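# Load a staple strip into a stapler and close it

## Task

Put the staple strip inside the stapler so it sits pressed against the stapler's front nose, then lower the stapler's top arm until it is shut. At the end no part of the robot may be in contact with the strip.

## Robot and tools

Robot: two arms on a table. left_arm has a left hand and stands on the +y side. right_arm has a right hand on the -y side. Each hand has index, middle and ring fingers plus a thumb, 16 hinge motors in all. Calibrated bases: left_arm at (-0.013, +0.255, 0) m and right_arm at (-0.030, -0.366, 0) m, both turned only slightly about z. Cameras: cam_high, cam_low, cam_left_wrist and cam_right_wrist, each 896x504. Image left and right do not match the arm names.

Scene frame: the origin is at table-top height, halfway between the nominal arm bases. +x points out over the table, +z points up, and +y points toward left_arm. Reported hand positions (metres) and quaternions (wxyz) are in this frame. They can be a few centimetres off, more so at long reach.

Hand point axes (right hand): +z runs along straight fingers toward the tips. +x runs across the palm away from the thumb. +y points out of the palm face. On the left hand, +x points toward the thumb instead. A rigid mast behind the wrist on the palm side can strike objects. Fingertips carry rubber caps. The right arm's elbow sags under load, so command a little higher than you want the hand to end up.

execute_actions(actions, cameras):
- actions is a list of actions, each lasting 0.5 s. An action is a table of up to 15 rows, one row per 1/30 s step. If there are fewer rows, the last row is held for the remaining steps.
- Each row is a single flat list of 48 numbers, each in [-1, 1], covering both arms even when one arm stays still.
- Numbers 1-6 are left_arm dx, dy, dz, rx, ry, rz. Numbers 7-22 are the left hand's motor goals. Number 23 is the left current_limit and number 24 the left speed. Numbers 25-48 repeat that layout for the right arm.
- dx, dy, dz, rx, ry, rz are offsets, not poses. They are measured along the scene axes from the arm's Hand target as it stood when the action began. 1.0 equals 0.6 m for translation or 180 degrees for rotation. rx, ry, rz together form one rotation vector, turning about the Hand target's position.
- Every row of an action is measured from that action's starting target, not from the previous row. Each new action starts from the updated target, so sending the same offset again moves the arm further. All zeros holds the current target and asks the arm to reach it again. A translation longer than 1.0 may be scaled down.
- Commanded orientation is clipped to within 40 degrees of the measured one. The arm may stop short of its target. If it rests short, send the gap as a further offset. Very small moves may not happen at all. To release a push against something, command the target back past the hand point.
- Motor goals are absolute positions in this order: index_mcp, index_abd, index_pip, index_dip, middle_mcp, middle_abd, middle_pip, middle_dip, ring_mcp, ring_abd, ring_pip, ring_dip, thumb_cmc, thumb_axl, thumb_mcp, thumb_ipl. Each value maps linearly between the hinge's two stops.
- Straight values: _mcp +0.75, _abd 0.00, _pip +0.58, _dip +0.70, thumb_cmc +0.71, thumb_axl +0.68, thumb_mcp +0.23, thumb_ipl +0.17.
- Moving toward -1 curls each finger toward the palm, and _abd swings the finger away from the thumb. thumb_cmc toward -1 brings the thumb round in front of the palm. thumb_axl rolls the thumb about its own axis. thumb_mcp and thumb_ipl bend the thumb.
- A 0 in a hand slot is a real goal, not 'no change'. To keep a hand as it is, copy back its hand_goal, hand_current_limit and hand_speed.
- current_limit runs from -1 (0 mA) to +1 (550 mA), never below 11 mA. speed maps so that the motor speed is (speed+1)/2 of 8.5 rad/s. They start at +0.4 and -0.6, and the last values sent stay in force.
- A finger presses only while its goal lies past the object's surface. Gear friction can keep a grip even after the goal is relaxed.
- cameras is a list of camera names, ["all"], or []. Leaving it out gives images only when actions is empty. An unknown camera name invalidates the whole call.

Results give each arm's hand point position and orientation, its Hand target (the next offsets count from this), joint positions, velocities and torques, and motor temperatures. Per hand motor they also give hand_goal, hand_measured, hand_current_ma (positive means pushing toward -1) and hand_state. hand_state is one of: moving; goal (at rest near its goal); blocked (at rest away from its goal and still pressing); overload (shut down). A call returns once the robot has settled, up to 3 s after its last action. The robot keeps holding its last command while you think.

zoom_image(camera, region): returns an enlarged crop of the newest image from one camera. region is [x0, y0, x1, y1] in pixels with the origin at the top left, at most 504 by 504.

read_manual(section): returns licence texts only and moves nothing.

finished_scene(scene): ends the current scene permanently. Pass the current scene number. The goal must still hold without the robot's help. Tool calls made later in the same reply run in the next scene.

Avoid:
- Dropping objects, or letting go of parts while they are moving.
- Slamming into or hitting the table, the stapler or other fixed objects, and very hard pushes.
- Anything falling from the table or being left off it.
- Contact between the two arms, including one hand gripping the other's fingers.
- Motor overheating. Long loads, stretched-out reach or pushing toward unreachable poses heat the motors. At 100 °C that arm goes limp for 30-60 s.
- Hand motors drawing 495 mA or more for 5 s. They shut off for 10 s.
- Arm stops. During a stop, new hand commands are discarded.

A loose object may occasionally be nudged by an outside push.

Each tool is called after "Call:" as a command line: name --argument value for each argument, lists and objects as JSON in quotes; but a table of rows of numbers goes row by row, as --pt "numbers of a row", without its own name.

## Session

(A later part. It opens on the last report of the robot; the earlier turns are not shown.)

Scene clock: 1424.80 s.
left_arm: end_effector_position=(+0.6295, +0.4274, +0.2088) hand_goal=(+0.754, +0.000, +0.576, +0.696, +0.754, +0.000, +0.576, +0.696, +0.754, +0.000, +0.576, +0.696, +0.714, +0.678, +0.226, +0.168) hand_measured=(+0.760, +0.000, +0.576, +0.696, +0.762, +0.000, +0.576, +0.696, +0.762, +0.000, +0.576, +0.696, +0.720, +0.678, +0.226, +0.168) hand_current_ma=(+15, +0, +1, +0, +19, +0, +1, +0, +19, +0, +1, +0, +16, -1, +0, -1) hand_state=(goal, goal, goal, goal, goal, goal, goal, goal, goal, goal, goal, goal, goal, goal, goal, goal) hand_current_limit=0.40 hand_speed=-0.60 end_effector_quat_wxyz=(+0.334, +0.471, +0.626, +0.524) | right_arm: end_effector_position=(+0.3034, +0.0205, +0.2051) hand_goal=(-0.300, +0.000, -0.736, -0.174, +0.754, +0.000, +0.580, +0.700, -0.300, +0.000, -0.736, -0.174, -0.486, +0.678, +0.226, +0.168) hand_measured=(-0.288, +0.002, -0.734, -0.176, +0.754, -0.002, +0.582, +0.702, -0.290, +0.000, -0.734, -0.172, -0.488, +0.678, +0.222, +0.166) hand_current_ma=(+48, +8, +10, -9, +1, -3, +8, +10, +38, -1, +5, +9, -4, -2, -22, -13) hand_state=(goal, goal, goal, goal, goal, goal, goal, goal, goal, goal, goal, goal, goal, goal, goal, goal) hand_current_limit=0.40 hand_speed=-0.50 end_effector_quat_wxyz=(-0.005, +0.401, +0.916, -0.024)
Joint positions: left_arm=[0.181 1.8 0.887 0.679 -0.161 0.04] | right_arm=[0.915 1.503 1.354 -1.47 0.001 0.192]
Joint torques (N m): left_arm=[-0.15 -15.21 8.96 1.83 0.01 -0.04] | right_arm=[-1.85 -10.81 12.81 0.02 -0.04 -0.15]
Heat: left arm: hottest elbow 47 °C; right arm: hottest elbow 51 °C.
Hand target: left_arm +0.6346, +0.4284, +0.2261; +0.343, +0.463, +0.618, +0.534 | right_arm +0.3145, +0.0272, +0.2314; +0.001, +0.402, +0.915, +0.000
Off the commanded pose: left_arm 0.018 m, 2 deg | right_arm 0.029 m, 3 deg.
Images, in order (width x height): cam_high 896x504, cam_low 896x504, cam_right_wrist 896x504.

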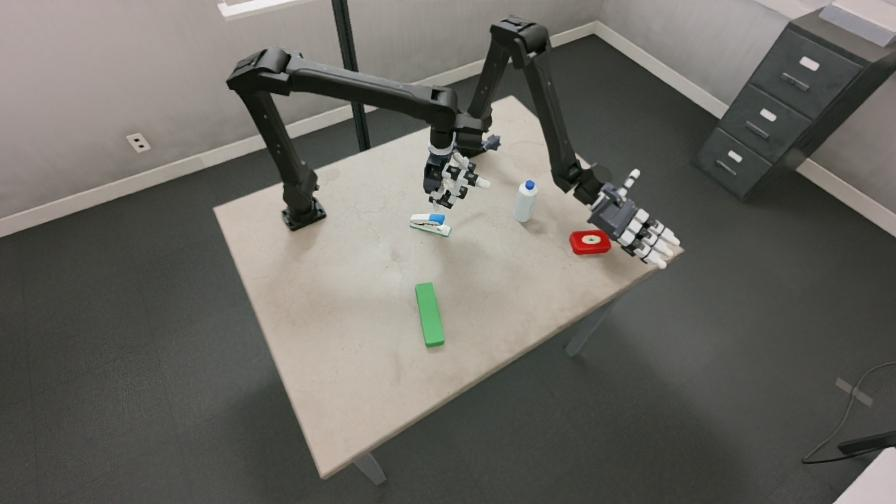

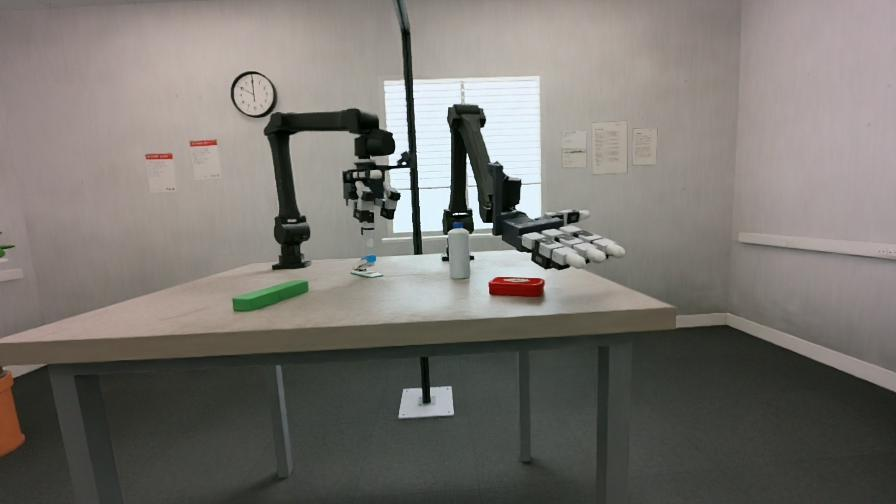

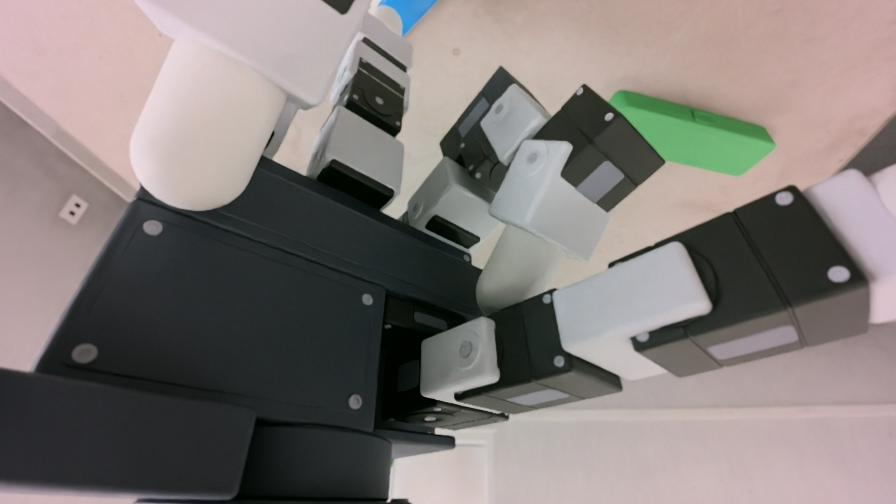

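Call:
execute_actions --actions '[[[0,0,0,0,0,0,0.754,0,0.576,0.696,0.754,0,0.576,0.696,0.754,0,0.576,0.696,0.714,0.678,0.226,0.168,0.4,-0.6,-0.02,-0.02,0.08,0,0,0,-0.3,0,-0.737,-0.174,0.754,0,0.58,0.70,-0.3,0,-0.737,-0.174,-0.486,0.678,0.226,0.168,0.4,-0.5]],[[0,0,0,0,0,0,0.754,0,0.576,0.696,0.754,0,0.576,0.696,0.754,0,0.576,0.696,0.714,0.678,0.226,0.168,0.4,-0.6,-0.08,-0.05,0.06,0,0,0,-0.3,0,-0.737,-0.174,0.754,0,0.58,0.70,-0.3,0,-0.737,-0.174,-0.486,0.678,0.226,0.168,0.4,-0.5]]]' --cameras '["cam_low", "cam_high"]'

Call:
zoom_image --camera "cam_low" --region '[345, 245, 390, 280]'

Call:
zoom_image --camera "cam_high" --region '[400, 200, 460, 250]'

Scene clock: 1437.70 s.
left_arm: end_effector_position=(+0.6295, +0.4274, +0.2088) hand_goal=(+0.754, +0.000, +0.576, +0.696, +0.754, +0.000, +0.576, +0.696, +0.754, +0.000, +0.576, +0.696, +0.714, +0.678, +0.226, +0.168) hand_measured=(+0.760, +0.000, +0.576, +0.696, +0.762, +0.000, +0.576, +0.696, +0.762, +0.000, +0.576, +0.696, +0.720, +0.678, +0.226, +0.168) hand_current_ma=(+15, +0, +1, +0, +19, +0, +1, +0, +19, +0, +1, +0, +16, -1, +0, -1) hand_state=(goal, goal, goal, goal, goal, goal, goal, goal, goal, goal, goal, goal, goal, goal, goal, goal) hand_current_limit=0.40 hand_speed=-0.60 end_effector_quat_wxyz=(+0.334, +0.471, +0.626, +0.524) | right_arm: end_effector_position=(+0.2546, -0.0177, +0.3082) hand_goal=(-0.300, +0.000, -0.736, -0.174, +0.754, +0.000, +0.580, +0.700, -0.300, +0.000, -0.736, -0.174, -0.486, +0.678, +0.226, +0.168) hand_measured=(-0.288, +0.002, -0.734, -0.176, +0.752, -0.002, +0.580, +0.702, -0.290, +0.000, -0.734, -0.172, -0.486, +0.678, +0.222, +0.166) hand_current_ma=(+48, +7, +10, -9, -10, -3, +3, +9, +38, -1, +5, +9, -3, -2, -22, -13) hand_state=(goal, goal, goal, goal, goal, goal, goal, goal, goal, goal, goal, goal, goal, goal, goal, goal) hand_current_limit=0.40 hand_speed=-0.50 end_effector_quat_wxyz=(+0.000, +0.400, +0.916, -0.003)
Joint positions: left_arm=[0.181 1.8 0.887 0.679 -0.161 0.04] | right_arm=[0.959 1.316 1.426 -1.687 0.001 0.233]
Joint torques (N m): left_arm=[-0.09 -15.21 8.96 1.83 0.01 -0.03] | right_arm=[-0.79 -6.65 10.65 -0.08 0.02 0.04]
Heat: left arm: hottest elbow 47 °C; right arm: hottest elbow 51 °C.
Hand target: left_arm +0.6346, +0.4284, +0.2261; +0.343, +0.463, +0.618, +0.534 | right_arm +0.2547, -0.0148, +0.3154; +0.001, +0.403, +0.915, +0.000
Off the commanded pose: left_arm 0.018 m, 2 deg | right_arm 0.008 m, 0 deg.
joint sent to its limit (right arm) — joint 4 (wrist pitch), lower limit. The joint targets still meet the commanded pose.
Images, in order (width x height): cam_high 896x504, cam_low 896x504.

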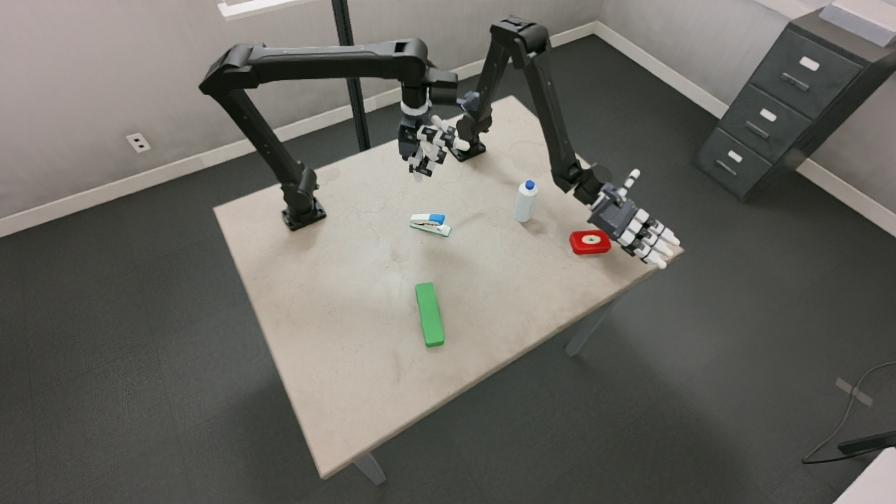

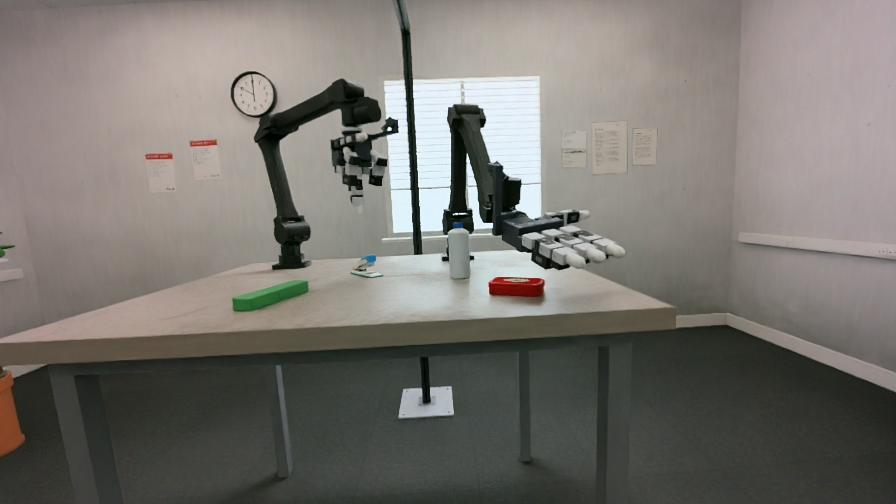

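Scaled by 11.200 from the camera's 896x504 image, which has a finer 1280x720 frame.

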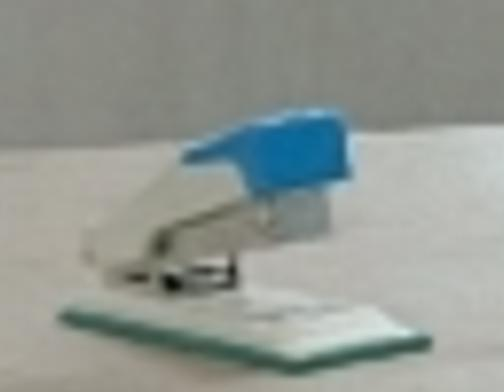

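Scaled by 8.400 from the camera's 896x504 image, which has a finer 1280x720 frame.

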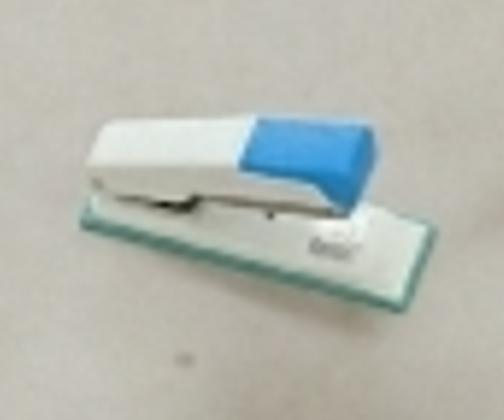

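Call:
zoom_image --camera "cam_low" --region '[350, 250, 384, 276]'

Call:
zoom_image --camera "cam_high" --region '[408, 208, 454, 240]'

Scaled by 14.824 from the camera's 896x504 image, which has a finer 1280x720 frame.

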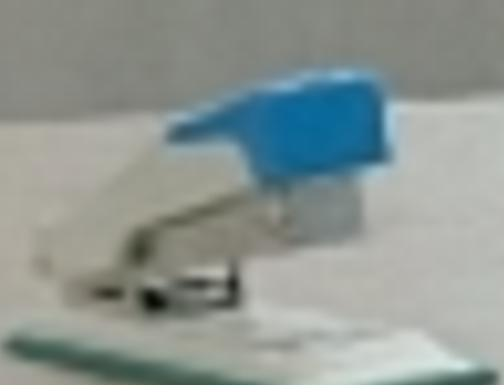

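Scaled by 10.957 from the camera's 896x504 image, which has a finer 1280x720 frame.

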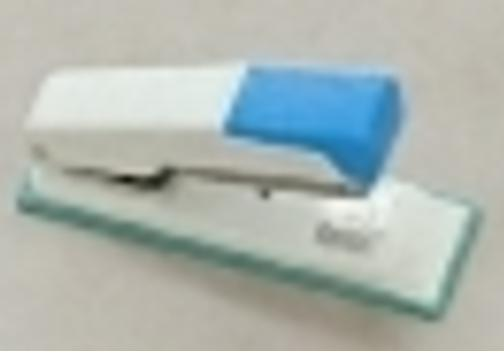

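Call:
execute_actions --actions '[]' --cameras '["cam_right_wrist", "cam_left_wrist"]'

Scene clock: 1480.73 s.
left_arm: end_effector_position=(+0.6295, +0.4274, +0.2088) hand_goal=(+0.754, +0.000, +0.576, +0.696, +0.754, +0.000, +0.576, +0.696, +0.754, +0.000, +0.576, +0.696, +0.714, +0.678, +0.226, +0.168) hand_measured=(+0.760, +0.000, +0.576, +0.696, +0.762, +0.000, +0.576, +0.696, +0.762, +0.000, +0.576, +0.696, +0.720, +0.678, +0.226, +0.168) hand_current_ma=(+15, +0, +1, +0, +19, +0, +1, +0, +19, +0, +1, +0, +16, -1, +0, -1) hand_state=(goal, goal, goal, goal, goal, goal, goal, goal, goal, goal, goal, goal, goal, goal, goal, goal) hand_current_limit=0.40 hand_speed=-0.60 end_effector_quat_wxyz=(+0.334, +0.471, +0.626, +0.524) | right_arm: end_effector_position=(+0.2546, -0.0178, +0.3082) hand_goal=(-0.300, +0.000, -0.736, -0.174, +0.754, +0.000, +0.580, +0.700, -0.300, +0.000, -0.736, -0.174, -0.486, +0.678, +0.226, +0.168) hand_measured=(-0.288, +0.002, -0.734, -0.176, +0.752, -0.002, +0.580, +0.702, -0.290, +0.000, -0.734, -0.172, -0.486, +0.678, +0.222, +0.166) hand_current_ma=(+48, +7, +10, -9, -10, -3, +3, +9, +38, -1, +5, +9, -3, -2, -22, -13) hand_state=(goal, goal, goal, goal, goal, goal, goal, goal, goal, goal, goal, goal, goal, goal, goal, goal) hand_current_limit=0.40 hand_speed=-0.50 end_effector_quat_wxyz=(+0.000, +0.400, +0.916, -0.003)
Joint positions: left_arm=[0.181 1.8 0.887 0.679 -0.161 0.04] | right_arm=[0.959 1.316 1.426 -1.687 0.001 0.233]
Joint velocities: within noise
Joint torques (N m): left_arm=[-0.15 -15.21 8.96 1.83 0.01 -0.04] | right_arm=[-0.56 -6.89 10.5 0.2 -0.01 0.03]
Motor temperatures (°C): left_arm=[24 33 47 24 24 24] | right_arm=[24 28 51 23 25 22]
Heat: left arm: hottest elbow 47 °C; right arm: hottest elbow 51 °C.
Hand target: left_arm +0.6346, +0.4284, +0.2261; +0.343, +0.463, +0.618, +0.534 | right_arm +0.2547, -0.0149, +0.3154; +0.001, +0.403, +0.915, +0.000
Off the commanded pose: left_arm 0.018 m, 2 deg | right_arm 0.008 m, 0 deg.
Images, in order (width x height): cam_left_wrist 896x504, cam_right_wrist 896x504.

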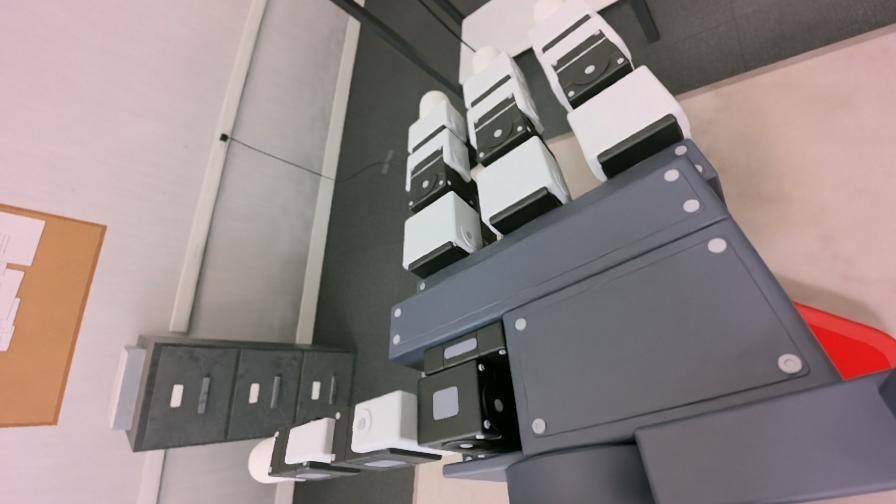

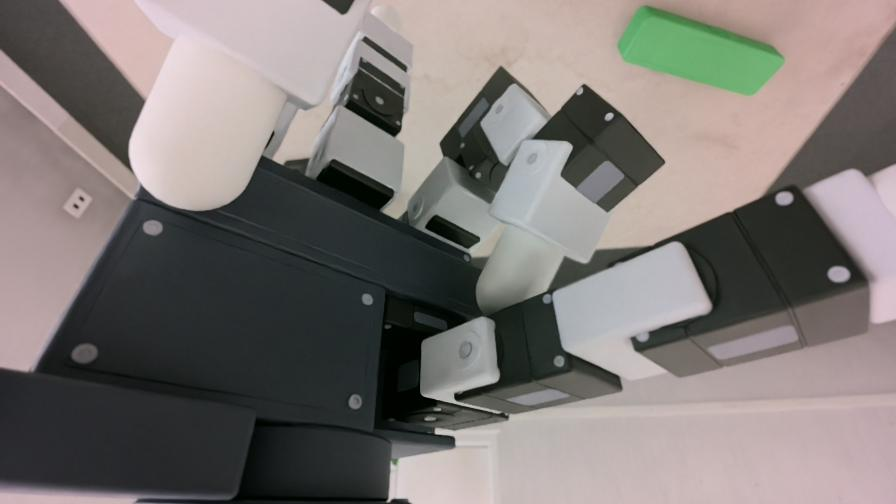

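Call:
finished_scene --scene 2

The scene is finished: the task was done.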